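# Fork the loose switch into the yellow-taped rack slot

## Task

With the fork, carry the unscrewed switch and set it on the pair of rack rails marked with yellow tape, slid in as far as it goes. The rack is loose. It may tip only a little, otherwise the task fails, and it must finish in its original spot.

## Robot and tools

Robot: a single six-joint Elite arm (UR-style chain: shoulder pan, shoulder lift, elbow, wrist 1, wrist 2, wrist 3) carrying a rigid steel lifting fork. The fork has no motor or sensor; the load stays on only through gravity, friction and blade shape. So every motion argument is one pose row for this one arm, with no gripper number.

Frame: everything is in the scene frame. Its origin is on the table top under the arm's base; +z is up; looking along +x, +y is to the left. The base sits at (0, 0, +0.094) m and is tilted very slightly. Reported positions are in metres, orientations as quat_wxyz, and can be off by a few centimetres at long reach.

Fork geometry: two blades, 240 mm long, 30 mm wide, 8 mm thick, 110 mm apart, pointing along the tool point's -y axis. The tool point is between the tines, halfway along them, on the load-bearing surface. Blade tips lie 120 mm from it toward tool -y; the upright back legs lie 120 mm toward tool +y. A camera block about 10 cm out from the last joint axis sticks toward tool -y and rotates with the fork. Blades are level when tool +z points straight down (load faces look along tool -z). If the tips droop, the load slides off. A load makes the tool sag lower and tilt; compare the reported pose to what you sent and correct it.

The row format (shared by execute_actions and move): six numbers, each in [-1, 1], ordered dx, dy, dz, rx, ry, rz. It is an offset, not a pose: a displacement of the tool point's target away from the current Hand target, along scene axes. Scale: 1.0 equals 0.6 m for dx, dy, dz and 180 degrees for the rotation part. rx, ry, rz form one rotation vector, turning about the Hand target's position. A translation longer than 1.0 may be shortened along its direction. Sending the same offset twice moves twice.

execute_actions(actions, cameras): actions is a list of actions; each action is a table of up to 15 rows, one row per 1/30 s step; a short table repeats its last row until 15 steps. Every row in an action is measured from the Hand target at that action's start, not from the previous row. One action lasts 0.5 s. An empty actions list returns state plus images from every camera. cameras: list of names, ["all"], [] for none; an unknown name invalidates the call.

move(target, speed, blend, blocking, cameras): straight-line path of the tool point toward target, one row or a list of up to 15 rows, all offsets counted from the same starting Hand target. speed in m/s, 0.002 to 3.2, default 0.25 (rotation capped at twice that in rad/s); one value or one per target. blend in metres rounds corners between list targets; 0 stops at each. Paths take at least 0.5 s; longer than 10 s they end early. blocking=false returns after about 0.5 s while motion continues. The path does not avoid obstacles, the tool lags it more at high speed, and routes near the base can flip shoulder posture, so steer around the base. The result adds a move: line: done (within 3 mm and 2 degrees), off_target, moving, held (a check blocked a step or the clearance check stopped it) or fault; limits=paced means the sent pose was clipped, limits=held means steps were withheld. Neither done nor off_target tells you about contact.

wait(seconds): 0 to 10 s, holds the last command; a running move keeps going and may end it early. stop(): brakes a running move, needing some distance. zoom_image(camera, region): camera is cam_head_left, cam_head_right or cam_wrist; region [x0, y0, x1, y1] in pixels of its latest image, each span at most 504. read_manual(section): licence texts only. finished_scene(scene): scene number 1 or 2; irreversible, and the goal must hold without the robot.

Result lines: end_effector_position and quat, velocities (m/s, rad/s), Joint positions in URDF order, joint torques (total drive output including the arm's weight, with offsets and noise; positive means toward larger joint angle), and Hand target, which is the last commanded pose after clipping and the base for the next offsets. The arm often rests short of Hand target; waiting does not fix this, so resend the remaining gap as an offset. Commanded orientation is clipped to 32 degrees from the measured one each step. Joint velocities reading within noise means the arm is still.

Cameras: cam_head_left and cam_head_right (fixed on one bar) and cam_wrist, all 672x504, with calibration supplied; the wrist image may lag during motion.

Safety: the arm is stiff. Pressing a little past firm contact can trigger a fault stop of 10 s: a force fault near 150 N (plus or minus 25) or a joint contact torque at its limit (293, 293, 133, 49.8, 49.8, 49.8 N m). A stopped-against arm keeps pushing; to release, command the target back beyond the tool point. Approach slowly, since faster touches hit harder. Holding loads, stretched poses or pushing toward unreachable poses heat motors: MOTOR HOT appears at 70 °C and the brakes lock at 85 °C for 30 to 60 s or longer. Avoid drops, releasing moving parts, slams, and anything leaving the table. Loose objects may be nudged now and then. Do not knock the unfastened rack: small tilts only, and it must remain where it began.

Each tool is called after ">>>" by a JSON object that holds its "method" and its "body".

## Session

>>> {"method": "execute_actions", "body": {"actions": []}}

>>> {"method": "zoom_image", "body": {"camera": "cam_head_left", "region": [290, 70, 480, 280]}}

>>> {"method": "zoom_image", "body": {"camera": "cam_head_right", "region": [290, 70, 480, 280]}}

Scene clock: 0.00 s.
end_effector_position=(+0.3721, -0.1179, +0.2683) end_effector_quat_wxyz=(-0.171, +0.978, -0.115, +0.012)
Joint positions: [1.982 -1.736 2.436 -1.964 -1.402 0.575]
Joint velocities: within noise
Joint torques (N m): no reading
Hand target: +0.3721, -0.1179, +0.2683; -0.171, +0.978, -0.115, +0.012
camera_calibration:
cam_wrist: T_world_to_cam=[[0.971635, -0.232132, -0.0451733, -0.367249], [-0.231942, -0.972683, 0.00947392, -0.159603], [-0.0461385, 0.00127239, -0.998934, 0.379723], [0, 0, 0, 1]] pos_world=[0.337333, -0.240977, 0.364241]

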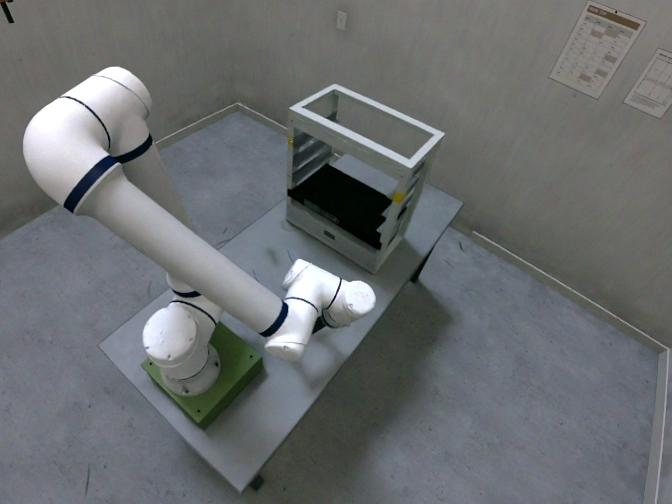

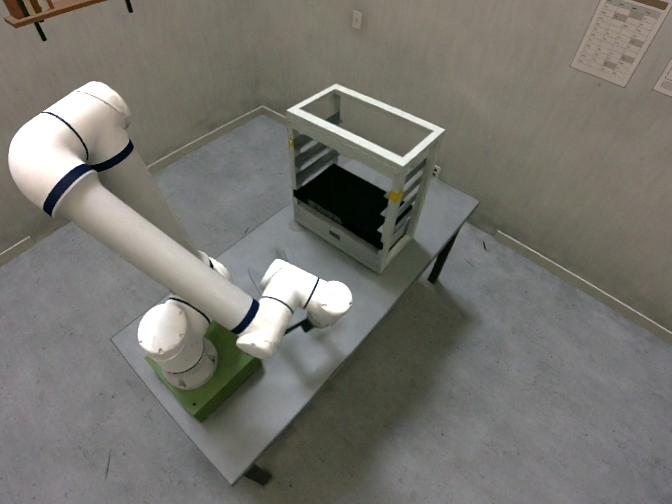

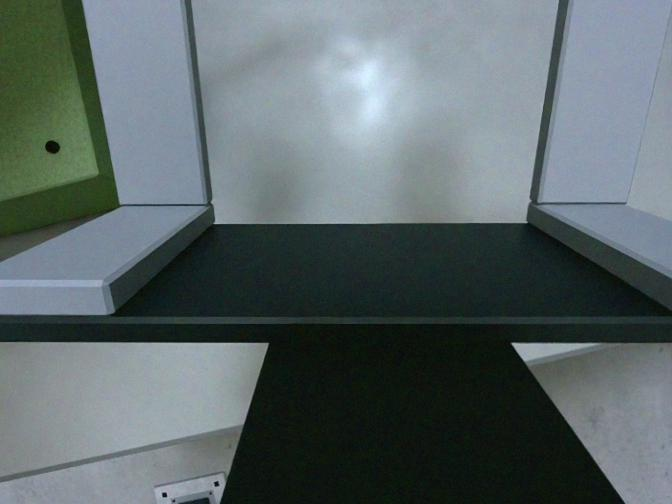

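Scaled by 2.400.

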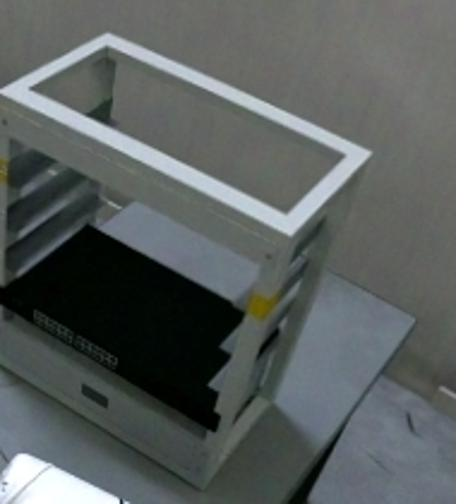

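Scaled by 2.400.

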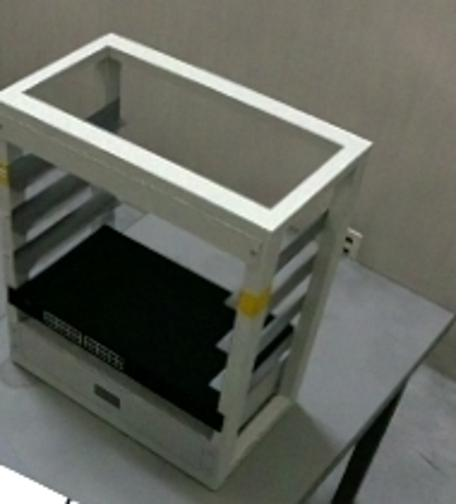

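>>> {"method": "move", "body": {"target": [0.34, -0.137, 0.42, 0.1456, -0.1923, -0.4096], "speed": 0.4, "cameras": ["cam_wrist"]}}

>>> {"method": "zoom_image", "body": {"camera": "cam_wrist", "region": [190, 0, 560, 230]}}

>>> {"method": "move", "body": {"target": [0, 0, 0.1667, 0, 0, 0], "speed": 0.4, "cameras": ["cam_wrist"]}}

>>> {"method": "zoom_image", "body": {"camera": "cam_wrist", "region": [190, 0, 560, 230]}}

>>> {"method": "move", "body": {"target": [0, 0.667, 0, 0, 0, 0], "speed": 0.4, "cameras": ["cam_wrist"]}}

>>> {"method": "zoom_image", "body": {"camera": "cam_wrist", "region": [190, 0, 560, 230]}}

>>> {"method": "move", "body": {"target": [0, 0, -0.1667, 0, 0, 0], "speed": 0.4, "cameras": ["cam_wrist"]}}

>>> {"method": "zoom_image", "body": {"camera": "cam_wrist", "region": [190, 0, 560, 230]}}

Scene clock: 21.53 s.
end_effector_position=(+0.5761, -0.2001, +0.5203) end_effector_quat_wxyz=(-0.354, +0.612, -0.613, +0.354)
Joint positions: [1.926 -2.056 2.716 -2.7 -0.609 2.133]
Joint torques (N m): [8.99 12.63 -61.26 -10.72 3.88 3.74]
Hand target: +0.5761, -0.2001, +0.5203; -0.354, +0.612, -0.613, +0.354
Off the commanded pose: 0.000 m, 0 deg.
move: done
camera_calibration:
cam_wrist: T_world_to_cam=[[0.0158576, -0.999568, -0.0247564, -0.186708], [-0.768663, 0.00364766, -0.639643, 0.647728], [0.639457, 0.0291726, -0.768273, 0.131637], [0, 0, 0, 1]] pos_world=[0.41667, -0.19283, 0.510826]
Images, in order (width x height): cam_wrist 672x504.

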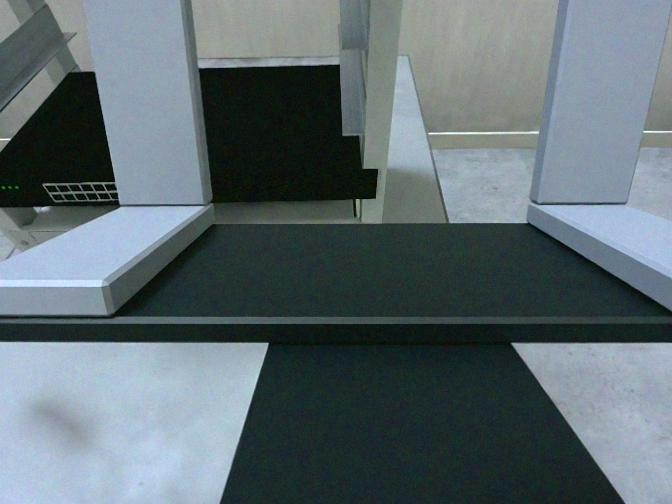

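Scaled by 1.362.

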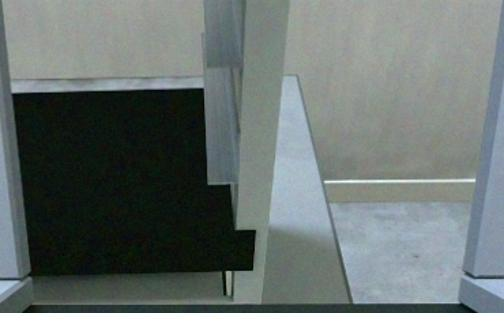

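Scene clock: 22.73 s.
end_effector_position=(+0.5761, -0.2001, +0.6203) end_effector_quat_wxyz=(-0.354, +0.612, -0.613, +0.354)
Joint positions: [1.93 -2.214 2.57 -2.401 -0.611 2.14]
Joint torques (N m): [-21.55 -12.38 -97.53 -6.32 3.81 -2.27]
Hand target: +0.5761, -0.2001, +0.6203; -0.354, +0.612, -0.613, +0.354
Off the commanded pose: 0.000 m, 0 deg.
move: done
camera_calibration:
cam_wrist: T_world_to_cam=[[0.0155803, -0.999573, -0.02473, -0.184138], [-0.768525, 0.00385019, -0.639808, 0.711787], [0.63963, 0.028974, -0.768137, 0.208131], [0, 0, 0, 1]] pos_world=[0.416769, -0.19283, 0.610726]
Images, in order (width x height): cam_wrist 672x504.

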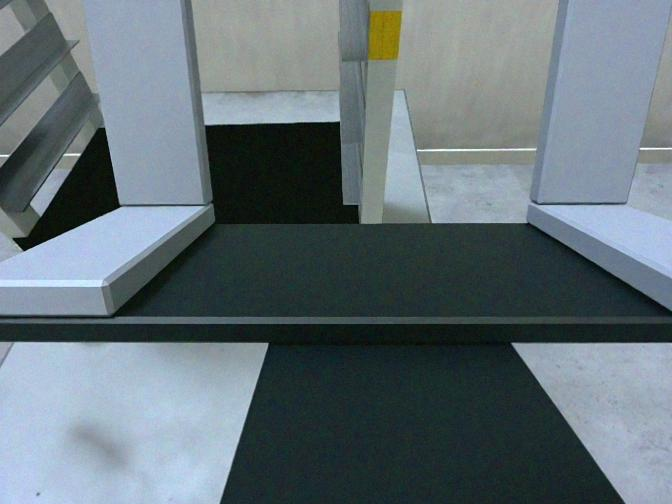

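Scaled by 1.362.

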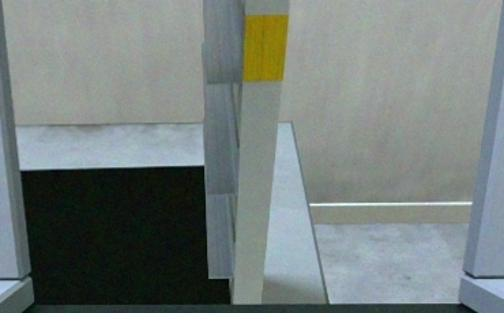

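Scene clock: 24.87 s.
end_effector_position=(+0.5761, +0.2001, +0.6203) end_effector_quat_wxyz=(-0.354, +0.612, -0.612, +0.354)
Joint positions: [3.262 -2.045 2.595 -3.155 -1.631 3.186]
Joint torques (N m): [10.35 3.9 -95.05 -13.22 -2.14 3.5]
Hand target: +0.5761, +0.2001, +0.6203; -0.354, +0.612, -0.613, +0.354
Off the commanded pose: 0.000 m, 0 deg.
move: done
camera_calibration:
cam_wrist: T_world_to_cam=[[0.0158586, -0.999568, -0.0247547, 0.215693], [-0.768615, 0.00364806, -0.639702, 0.710249], [0.639516, 0.0291716, -0.768224, 0.196738], [0, 0, 0, 1]] pos_world=[0.41667, 0.20727, 0.610826]
Images, in order (width x height): cam_wrist 672x504.

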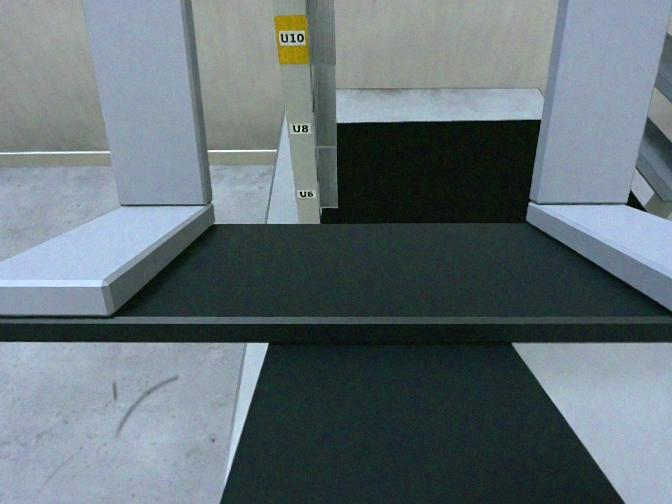

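Scaled by 1.362.

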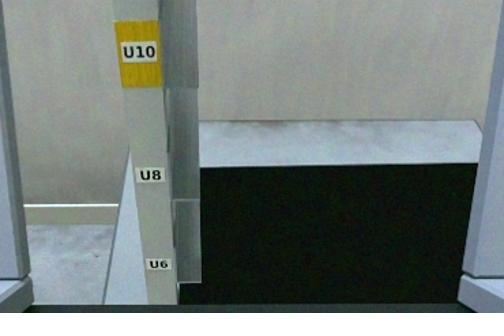

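Scene clock: 26.10 s.
end_effector_position=(+0.5761, +0.2001, +0.5204) end_effector_quat_wxyz=(-0.354, +0.612, -0.613, +0.354)
Joint positions: [3.265 -1.815 2.717 -3.507 -1.634 3.187]
Joint torques (N m): [10.13 -4.76 -51.07 -13.56 -2.5 3.32]
Hand target: +0.5761, +0.2001, +0.5203; -0.354, +0.612, -0.613, +0.354
Off the commanded pose: 0.000 m, 0 deg.
move: done
camera_calibration:
cam_wrist: T_world_to_cam=[[0.0155768, -0.999573, -0.024732, 0.213425], [-0.768615, 0.00385016, -0.6397, 0.646235], [0.639521, 0.0289739, -0.768227, 0.119953], [0, 0, 0, 1]] pos_world=[0.416669, 0.20737, 0.510826]
Images, in order (width x height): cam_wrist 672x504.

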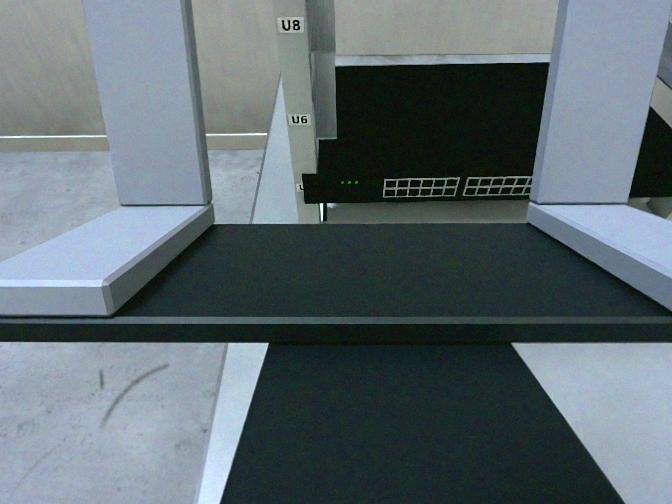

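Scaled by 1.362.

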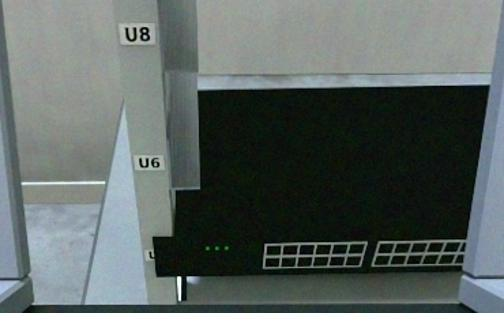

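>>> {"method": "zoom_image", "body": {"camera": "cam_wrist", "region": [280, 150, 420, 230]}}

>>> {"method": "zoom_image", "body": {"camera": "cam_wrist", "region": [420, 150, 560, 230]}}

>>> {"method": "zoom_image", "body": {"camera": "cam_wrist", "region": [300, 40, 560, 100]}}

>>> {"method": "move", "body": {"target": [0, -0.36, -0.08, 0, 0, 0], "speed": 0.3, "cameras": ["all"]}}

>>> {"method": "zoom_image", "body": {"camera": "cam_wrist", "region": [190, 120, 370, 230]}}

>>> {"method": "zoom_image", "body": {"camera": "cam_wrist", "region": [370, 120, 550, 230]}}

>>> {"method": "zoom_image", "body": {"camera": "cam_wrist", "region": [190, 20, 550, 120]}}

>>> {"method": "zoom_image", "body": {"camera": "cam_head_left", "region": [280, 70, 460, 280]}}

>>> {"method": "zoom_image", "body": {"camera": "cam_head_right", "region": [280, 70, 460, 280]}}

Scaled by 3.600.

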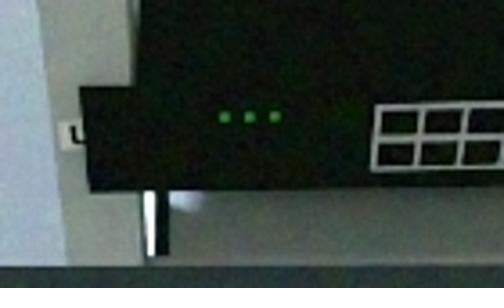

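Scaled by 3.600.

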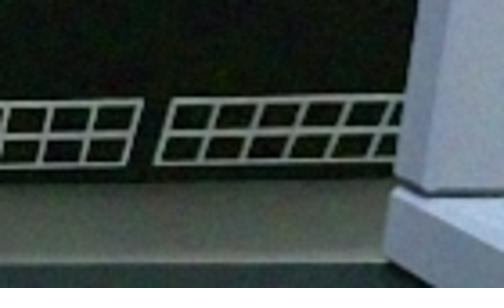

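Scaled by 1.938.

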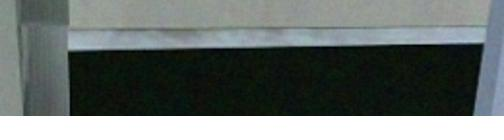

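Scene clock: 51.67 s.
end_effector_position=(+0.5759, +0.0744, +0.4927) end_effector_quat_wxyz=(-0.348, +0.599, -0.623, +0.363)
Joint positions: [2.778 -1.91 2.847 -3.518 -1.25 2.951]
Joint torques (N m): [8.02 7.09 -73.98 -13.21 -1.1 3.35]
Hand target: +0.5759, +0.0745, +0.4927; -0.348, +0.599, -0.623, +0.363 (not the last commanded pose)
Off the commanded pose: 0.093 m, 2 deg.
move: held (a check stopped the path); limits=held
pose unreachable: on one or more control steps of this call, first in action 0 (counted from 0), an arm could not follow its commanded pose, so it was not sent that pose on those steps. It may still have moved: this result reports where it is.
cause: moving toward the commanded pose would bring two parts of the arm too close to each other (joints 3 (elbow) and 4 (wrist 1) lie between them).
camera_calibration:
cam_wrist: T_world_to_cam=[[-0.0221065, -0.99948, -0.0234564, 0.108175], [-0.763924, 0.0320222, -0.644511, 0.626453], [0.644928, 0.00367098, -0.764235, 0.0992266], [0, 0, 0, 1]] pos_world=[0.41696, 0.087694, 0.482126]

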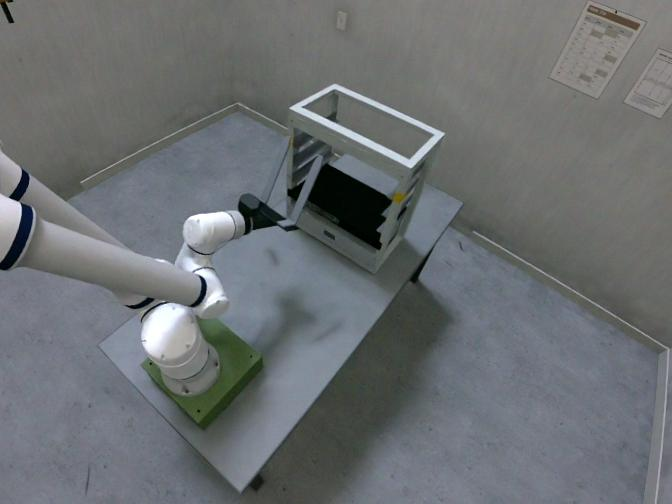

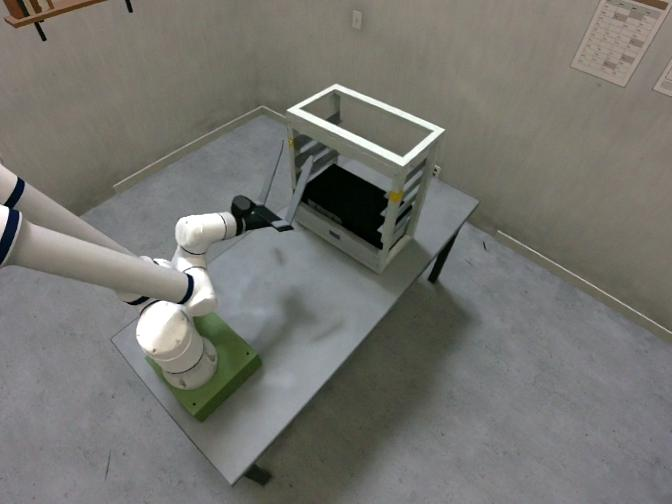

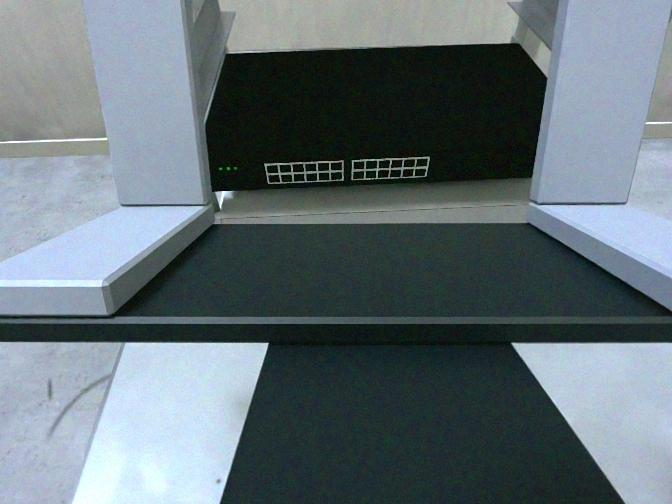

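Scaled by 2.800.

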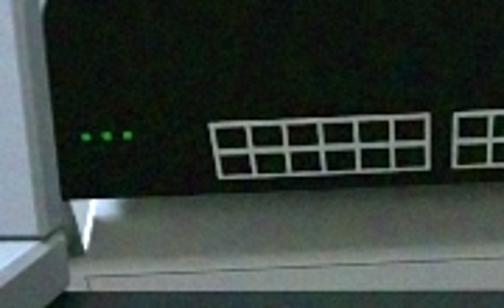

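Scaled by 2.800.

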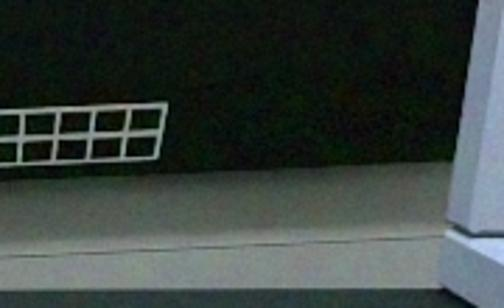

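Scaled by 1.400.

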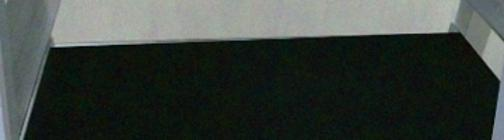

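Scaled by 2.400.

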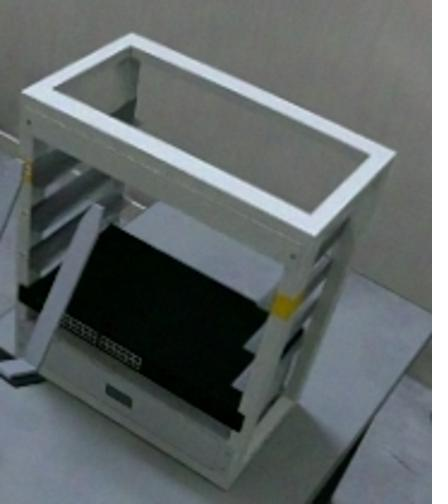

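Scaled by 2.400.

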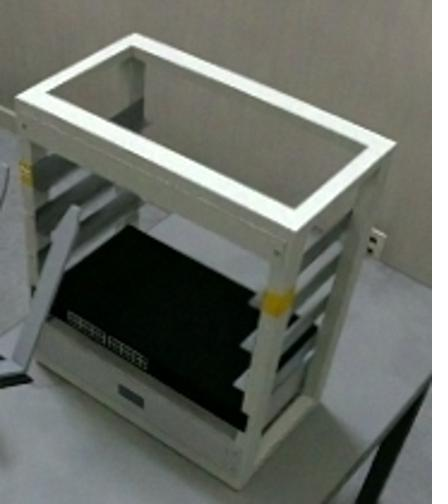

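>>> {"method": "zoom_image", "body": {"camera": "cam_head_left", "region": [280, 70, 360, 150]}}

>>> {"method": "zoom_image", "body": {"camera": "cam_head_left", "region": [380, 100, 460, 180]}}

>>> {"method": "zoom_image", "body": {"camera": "cam_head_left", "region": [330, 200, 410, 280]}}

>>> {"method": "zoom_image", "body": {"camera": "cam_head_right", "region": [280, 70, 360, 150]}}

>>> {"method": "zoom_image", "body": {"camera": "cam_head_right", "region": [380, 100, 460, 180]}}

>>> {"method": "zoom_image", "body": {"camera": "cam_head_right", "region": [330, 200, 410, 280]}}

>>> {"method": "zoom_image", "body": {"camera": "cam_head_right", "region": [270, 170, 350, 250]}}

Scaled by 6.300.

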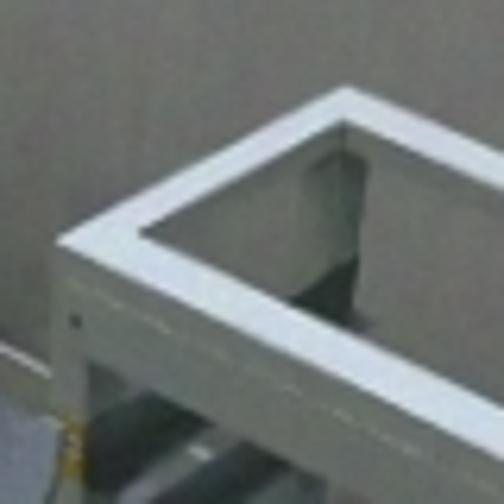

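Scaled by 6.300.

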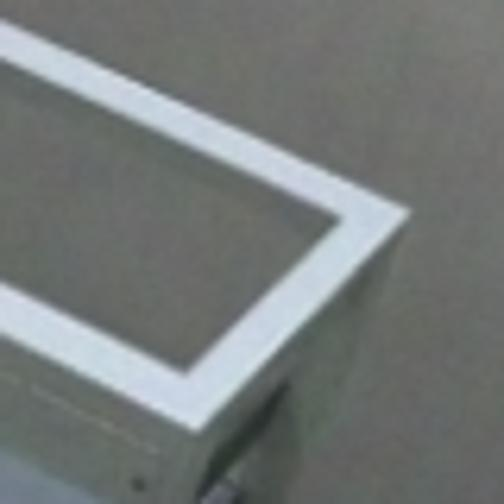

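Scaled by 6.300.

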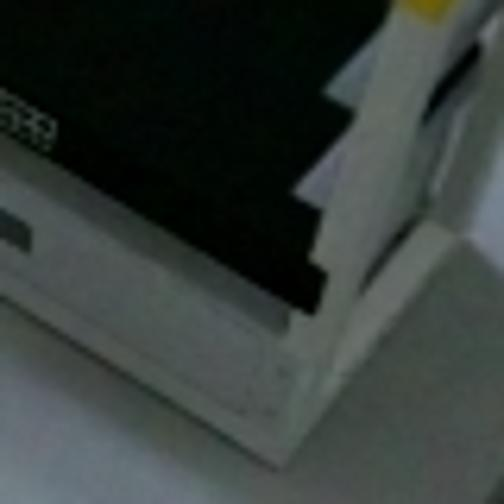

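Scaled by 6.300.

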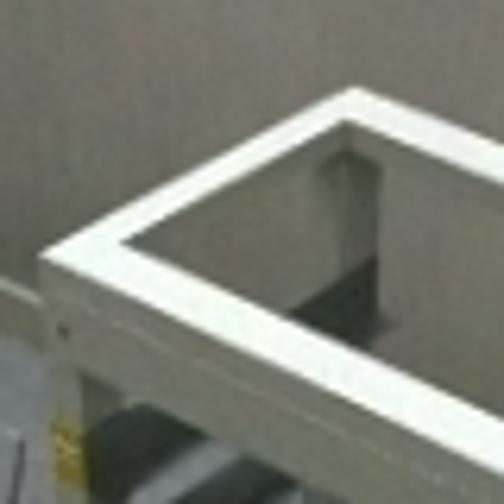

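Scaled by 6.300.

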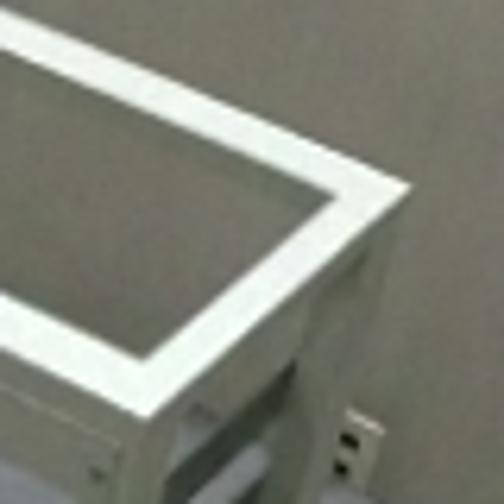

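Scaled by 6.300.

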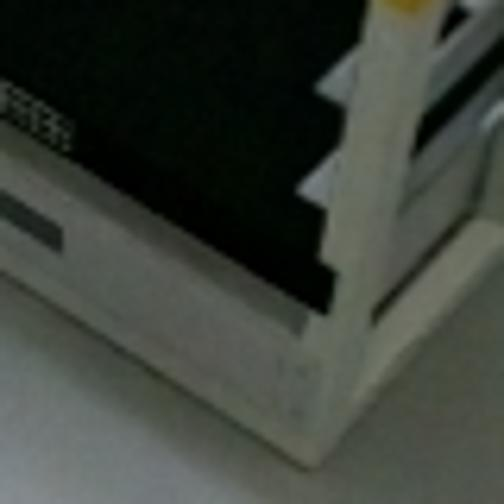

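Scaled by 6.300.

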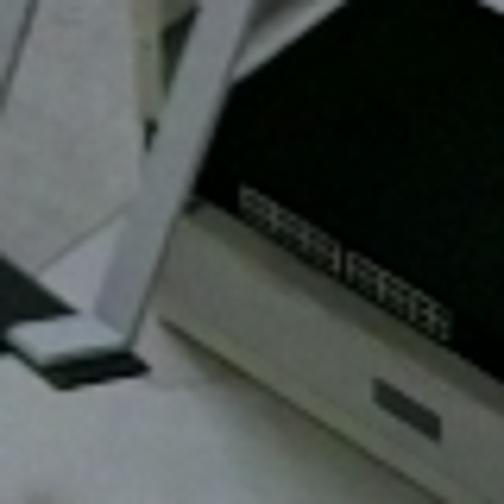

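>>> {"method": "move", "body": {"target": [[0.0702, -0.1102, -0.1212, 0.0036, 0.3356, 0.0174],[0.0702, -0.1102, -0.5628, 0.0036, 0.3356, 0.0174]], "speed": 0.3, "blend": [0.03, 0], "cameras": ["all"]}}

>>> {"method": "zoom_image", "body": {"camera": "cam_head_left", "region": [260, 100, 420, 290]}}

>>> {"method": "zoom_image", "body": {"camera": "cam_head_right", "region": [260, 100, 420, 290]}}

Scene clock: 96.40 s.
end_effector_position=(+0.6180, +0.0084, +0.1551) end_effector_quat_wxyz=(+0.000, +0.715, -0.699, +0.000)
Joint positions: [2.809 -1.61 2.532 -2.478 -1.568 2.741]
Joint torques (N m): [9.38 -23.62 -46.67 -9.97 2 3.48]
Hand target: +0.6181, +0.0084, +0.1550; +0.000, +0.715, -0.699, +0.000
Off the commanded pose: 0.000 m, 0 deg.
move: done
camera_calibration:
cam_wrist: T_world_to_cam=[[0.00834267, -0.999577, -0.0278671, 0.0171043], [-0.937857, -0.0174899, 0.346582, 0.397324], [-0.346922, 0.0232439, -0.937606, 0.454024], [0, 0, 0, 1]] pos_world=[0.530001, 0.0134929, 0.288467]

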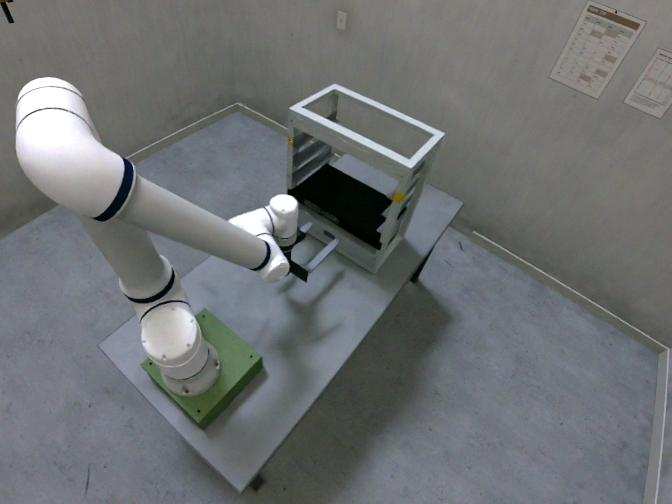

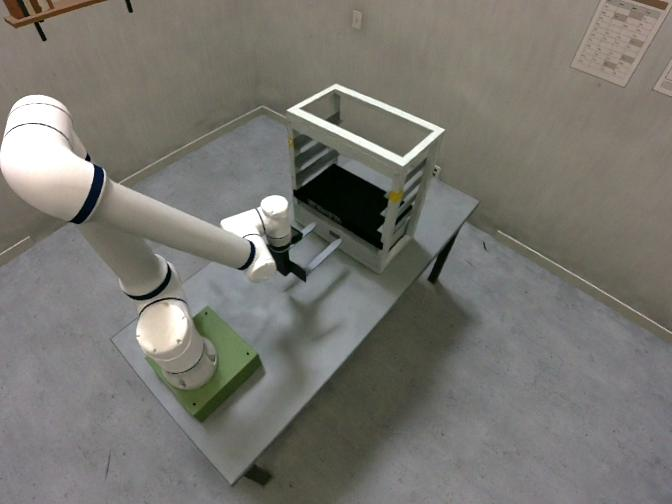

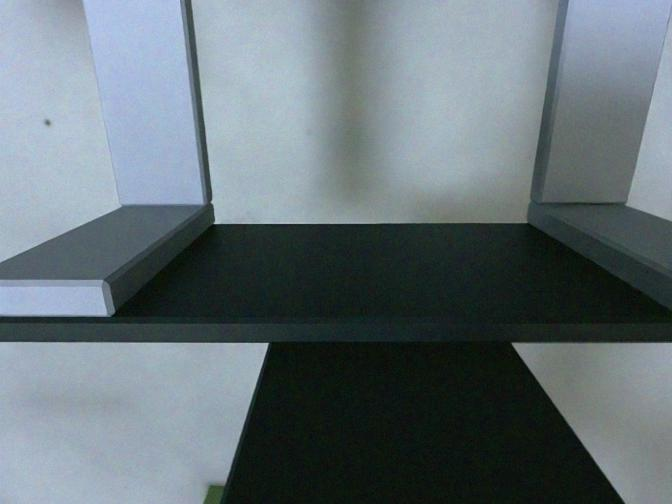

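Scaled by 2.653.

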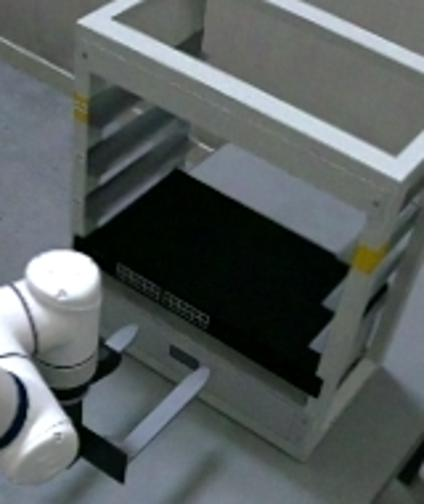

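Scaled by 2.653.

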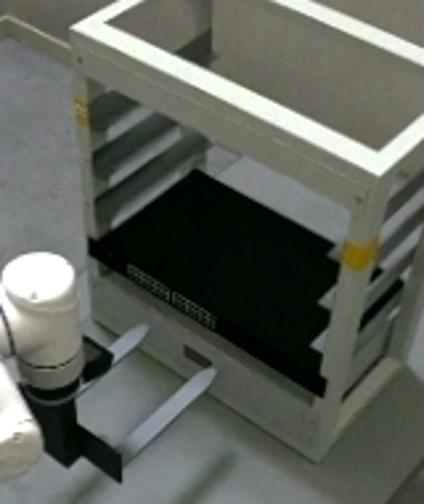

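>>> {"method": "move", "body": {"target": [0.1333, 0.0028, 0, 0, 0, 0], "speed": 0.08, "cameras": ["all"]}}

>>> {"method": "zoom_image", "body": {"camera": "cam_head_left", "region": [280, 180, 400, 290]}}

>>> {"method": "zoom_image", "body": {"camera": "cam_head_right", "region": [280, 180, 400, 290]}}

Scene clock: 106.07 s.
end_effector_position=(+0.6978, +0.0101, +0.1550) end_effector_quat_wxyz=(+0.000, +0.715, -0.699, +0.000)
Joint positions: [2.869 -1.474 2.392 -2.474 -1.567 2.801]
Joint torques (N m): [8.37 -37.57 -71.62 -5.49 0.33 3.46]
Hand target: +0.6980, +0.0101, +0.1550; +0.000, +0.715, -0.699, +0.000
Off the commanded pose: 0.000 m, 0 deg.
move: done
camera_calibration:
cam_wrist: T_world_to_cam=[[0.00831212, -0.999574, -0.027961, 0.0181806], [-0.93789, -0.0174915, 0.346492, 0.472275], [-0.346833, 0.0233442, -0.937636, 0.481528], [0, 0, 0, 1]] pos_world=[0.609801, 0.0151928, 0.288367]

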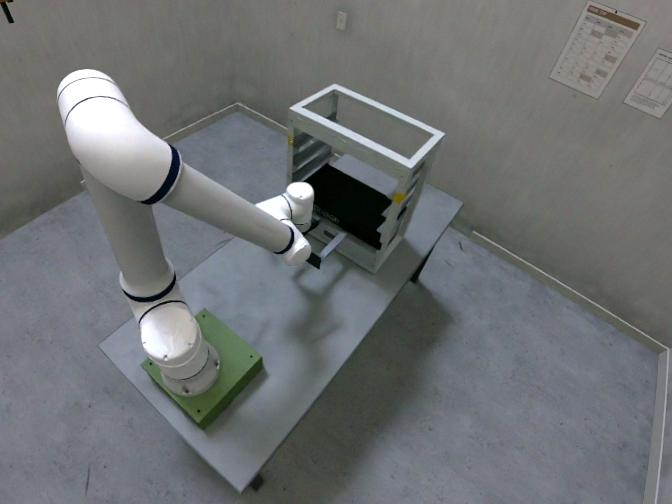

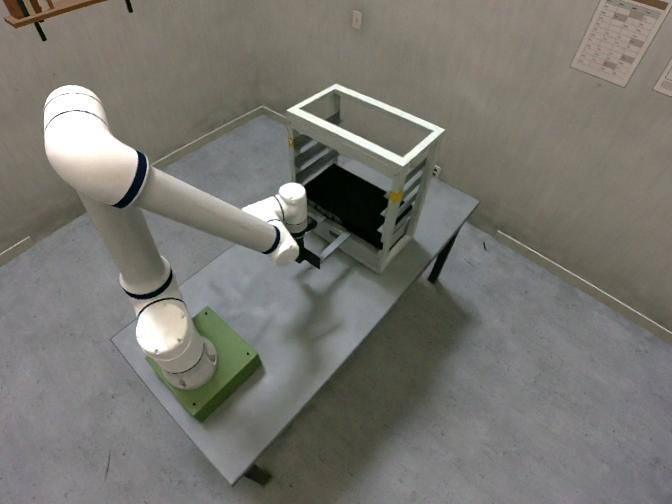

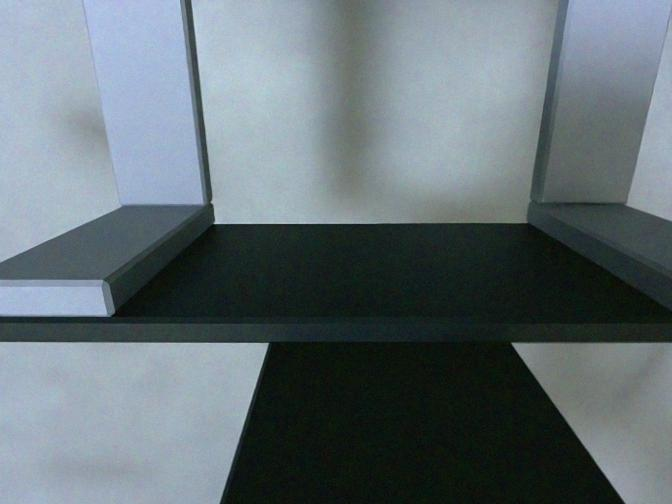

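Scaled by 4.200.

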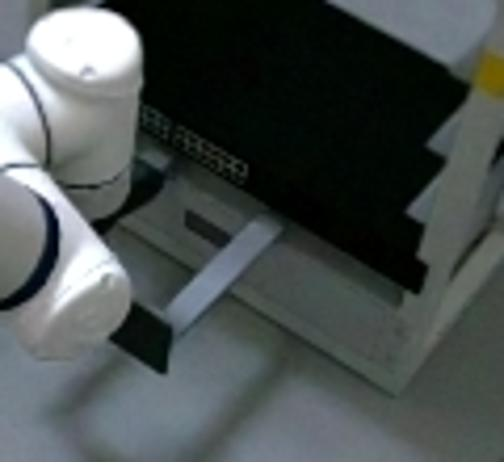

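Scaled by 4.200.

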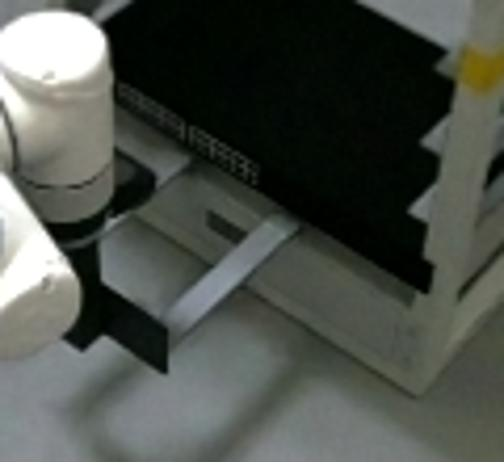

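>>> {"method": "move", "body": {"target": [0.2166, 0.0045, 0, 0, 0, 0], "speed": 0.08, "cameras": ["all"]}}

>>> {"method": "zoom_image", "body": {"camera": "cam_wrist", "region": [190, 0, 370, 80]}}

>>> {"method": "zoom_image", "body": {"camera": "cam_wrist", "region": [370, 0, 560, 80]}}

Scene clock: 114.87 s.
end_effector_position=(+0.8278, +0.0128, +0.1550) end_effector_quat_wxyz=(+0.000, +0.715, -0.699, +0.000)
Joint positions: [2.935 -1.289 2.153 -2.42 -1.566 2.867]
Joint torques (N m): [9.09 -63.86 -74.76 -5.78 0.45 3.41]
Hand target: +0.8280, +0.0128, +0.1550; +0.000, +0.715, -0.699, +0.000
Off the commanded pose: 0.000 m, 0 deg.
move: done
camera_calibration:
cam_wrist: T_world_to_cam=[[0.00831212, -0.999574, -0.027961, 0.0196989], [-0.93789, -0.0174915, 0.346492, 0.594247], [-0.346833, 0.0233442, -0.937636, 0.526555], [0, 0, 0, 1]] pos_world=[0.739801, 0.0177928, 0.288367]

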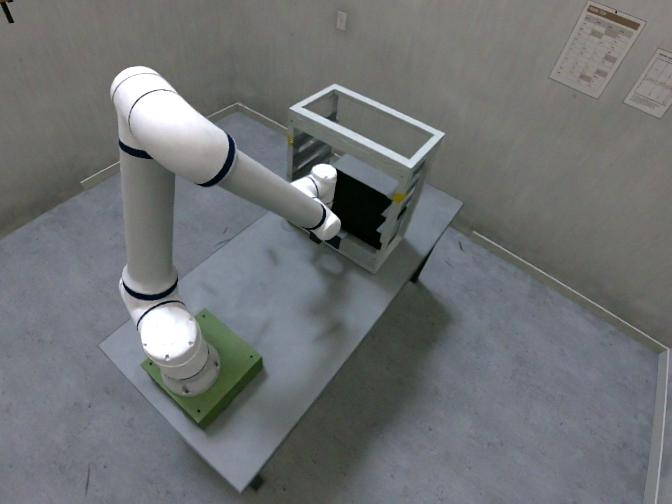

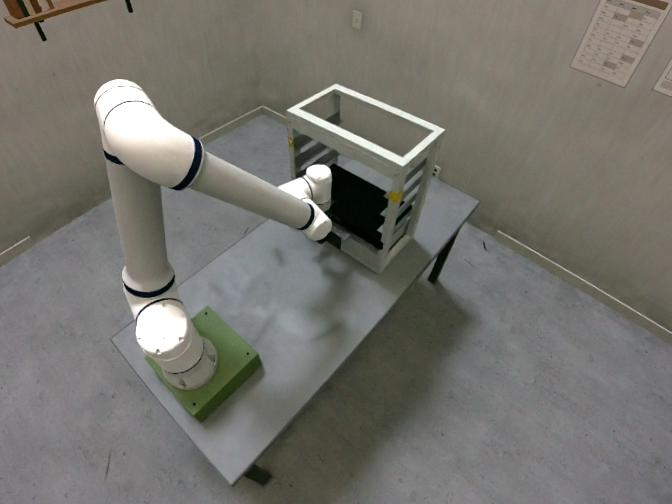

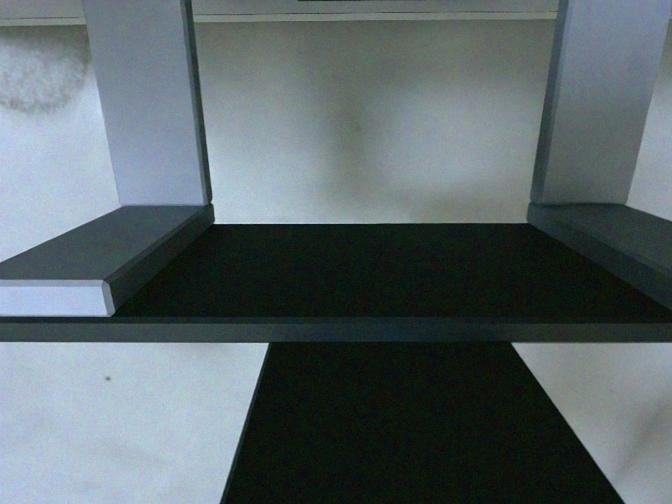

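Scaled by 2.800.

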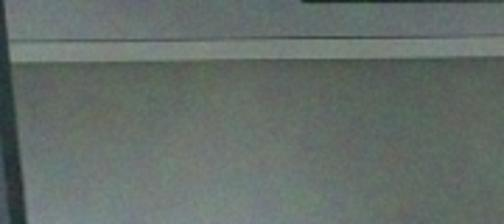

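Scaled by 2.653.

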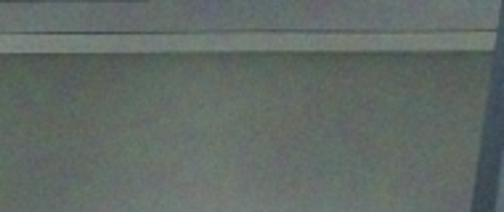

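>>> {"method": "move", "body": {"target": [0, 0, 0.02, 0, 0, 0], "speed": 0.04}}

>>> {"method": "move", "body": {"target": [0, 0, 0.005, 0, 0, 0], "speed": 0.015}}

>>> {"method": "move", "body": {"target": [0, 0, 0.005, 0, 0, 0], "speed": 0.015}}

>>> {"method": "move", "body": {"target": [0, 0, 0.005, 0, 0, 0], "speed": 0.015}}

Scene clock: 124.80 s.
end_effector_position=(+0.8280, +0.0128, +0.1668) end_effector_quat_wxyz=(+0.000, +0.715, -0.699, +0.000)
Joint positions: [2.935 -1.306 2.145 -2.396 -1.566 2.867]
Joint torques (N m): [-5.67 -91.78 -76.62 -5.38 -0.44 0]
Hand target: +0.8280, +0.0128, +0.1670; +0.000, +0.715, -0.699, +0.000
Off the commanded pose: 0.000 m, 0 deg.
move: done

Scene clock: 125.50 s.
end_effector_position=(+0.8280, +0.0128, +0.1699) end_effector_quat_wxyz=(+0.000, +0.715, -0.699, +0.000)
Joint positions: [2.935 -1.31 2.144 -2.39 -1.566 2.867]
Joint torques (N m): [-14.48 -92.67 -76.94 -5.53 -0.33 -1.6]
Hand target: +0.8280, +0.0128, +0.1700; +0.000, +0.715, -0.699, +0.000
Off the commanded pose: 0.000 m, 0 deg.
move: done

Scene clock: 126.20 s.
end_effector_position=(+0.8280, +0.0128, +0.1728) end_effector_quat_wxyz=(+0.000, +0.715, -0.699, +0.000)
Joint positions: [2.935 -1.314 2.142 -2.383 -1.566 2.867]
Joint torques (N m): [-15.67 -92.59 -78.19 -5.78 -0.45 -1.71]
Hand target: +0.8280, +0.0128, +0.1730; +0.000, +0.715, -0.699, +0.000
Off the commanded pose: 0.000 m, 0 deg.
move: done

Scene clock: 126.90 s.
end_effector_position=(+0.8279, +0.0128, +0.1757) end_effector_quat_wxyz=(+0.000, +0.715, -0.699, -0.001)
Joint positions: [2.935 -1.319 2.14 -2.377 -1.566 2.867]
Joint torques (N m): [-17.64 -117.85 -103.01 -14.63 3.76 -1.57]
Hand target: +0.8280, +0.0128, +0.1760; +0.000, +0.715, -0.699, +0.000
Off the commanded pose: 0.000 m, 0 deg.
move: done

>>> {"method": "move", "body": {"target": [0, 0, 0.005, 0, 0, 0], "speed": 0.015}}

>>> {"method": "move", "body": {"target": [0, 0, 0.0067, 0, 0, 0], "speed": 0.03, "cameras": ["all"]}}

>>> {"method": "zoom_image", "body": {"camera": "cam_head_right", "region": [280, 130, 440, 290]}}

Scene clock: 131.20 s.
end_effector_position=(+0.8280, +0.0128, +0.1788) end_effector_quat_wxyz=(+0.000, +0.715, -0.699, +0.000)
Joint positions: [2.935 -1.323 2.138 -2.371 -1.566 2.867]
Joint torques (N m): [-17.24 -123.59 -115.15 -19.26 3.37 -1.89]
Hand target: +0.8280, +0.0128, +0.1790; +0.000, +0.715, -0.699, +0.000
Off the commanded pose: 0.000 m, 0 deg.
move: done

Scene clock: 131.90 s.
end_effector_position=(+0.8280, +0.0128, +0.1828) end_effector_quat_wxyz=(+0.000, +0.715, -0.699, +0.000)
Joint positions: [2.935 -1.328 2.135 -2.363 -1.566 2.867]
Joint torques (N m): [-19.46 -125.43 -115.28 -18.99 3.25 -2.06]
Hand target: +0.8280, +0.0128, +0.1830; +0.000, +0.715, -0.699, +0.000
Off the commanded pose: 0.000 m, 0 deg.
move: done
camera_calibration:
cam_wrist: T_world_to_cam=[[0.00834267, -0.999577, -0.0278671, 0.0205224], [-0.937857, -0.0174899, 0.346582, 0.584751], [-0.346922, 0.0232439, -0.937606, 0.552747], [0, 0, 0, 1]] pos_world=[0.740001, 0.0178929, 0.316167]

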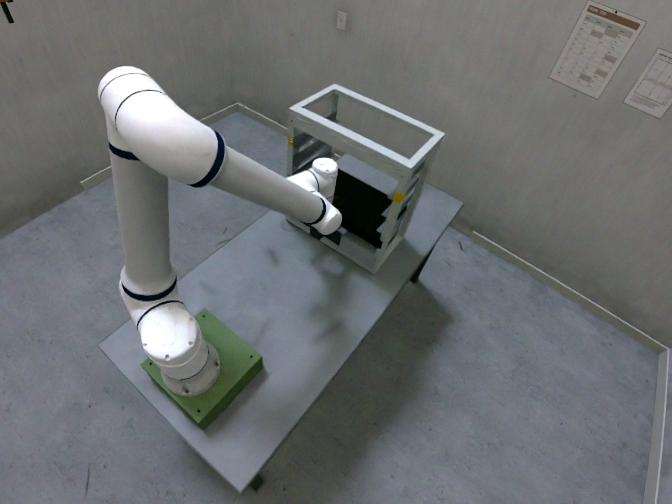

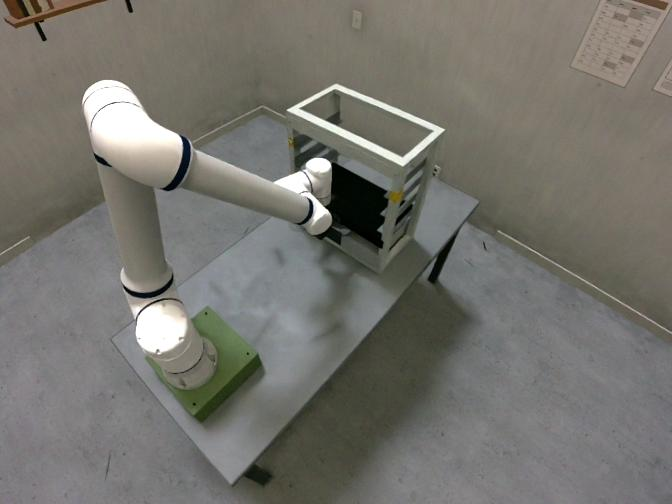

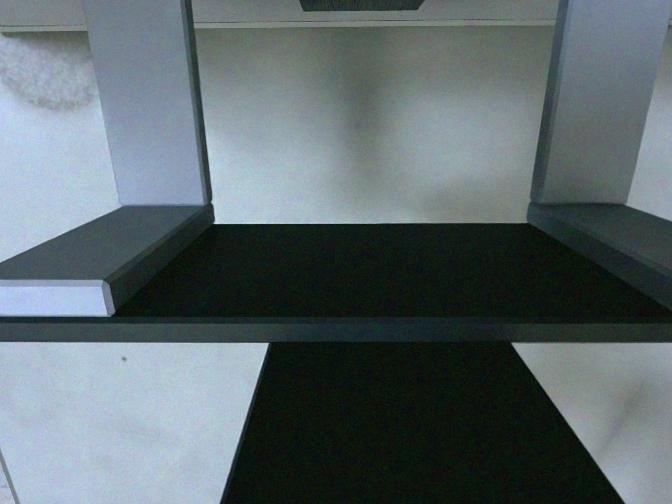

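Scaled by 3.150.

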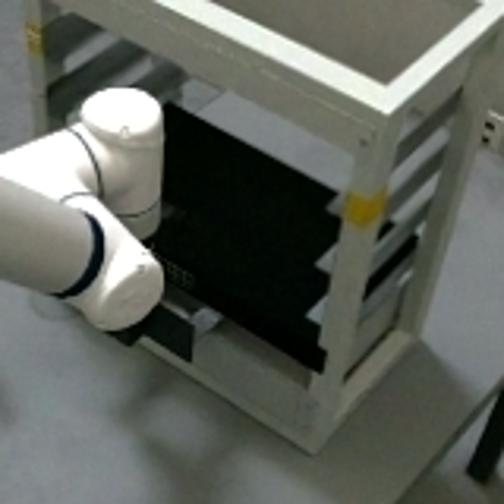

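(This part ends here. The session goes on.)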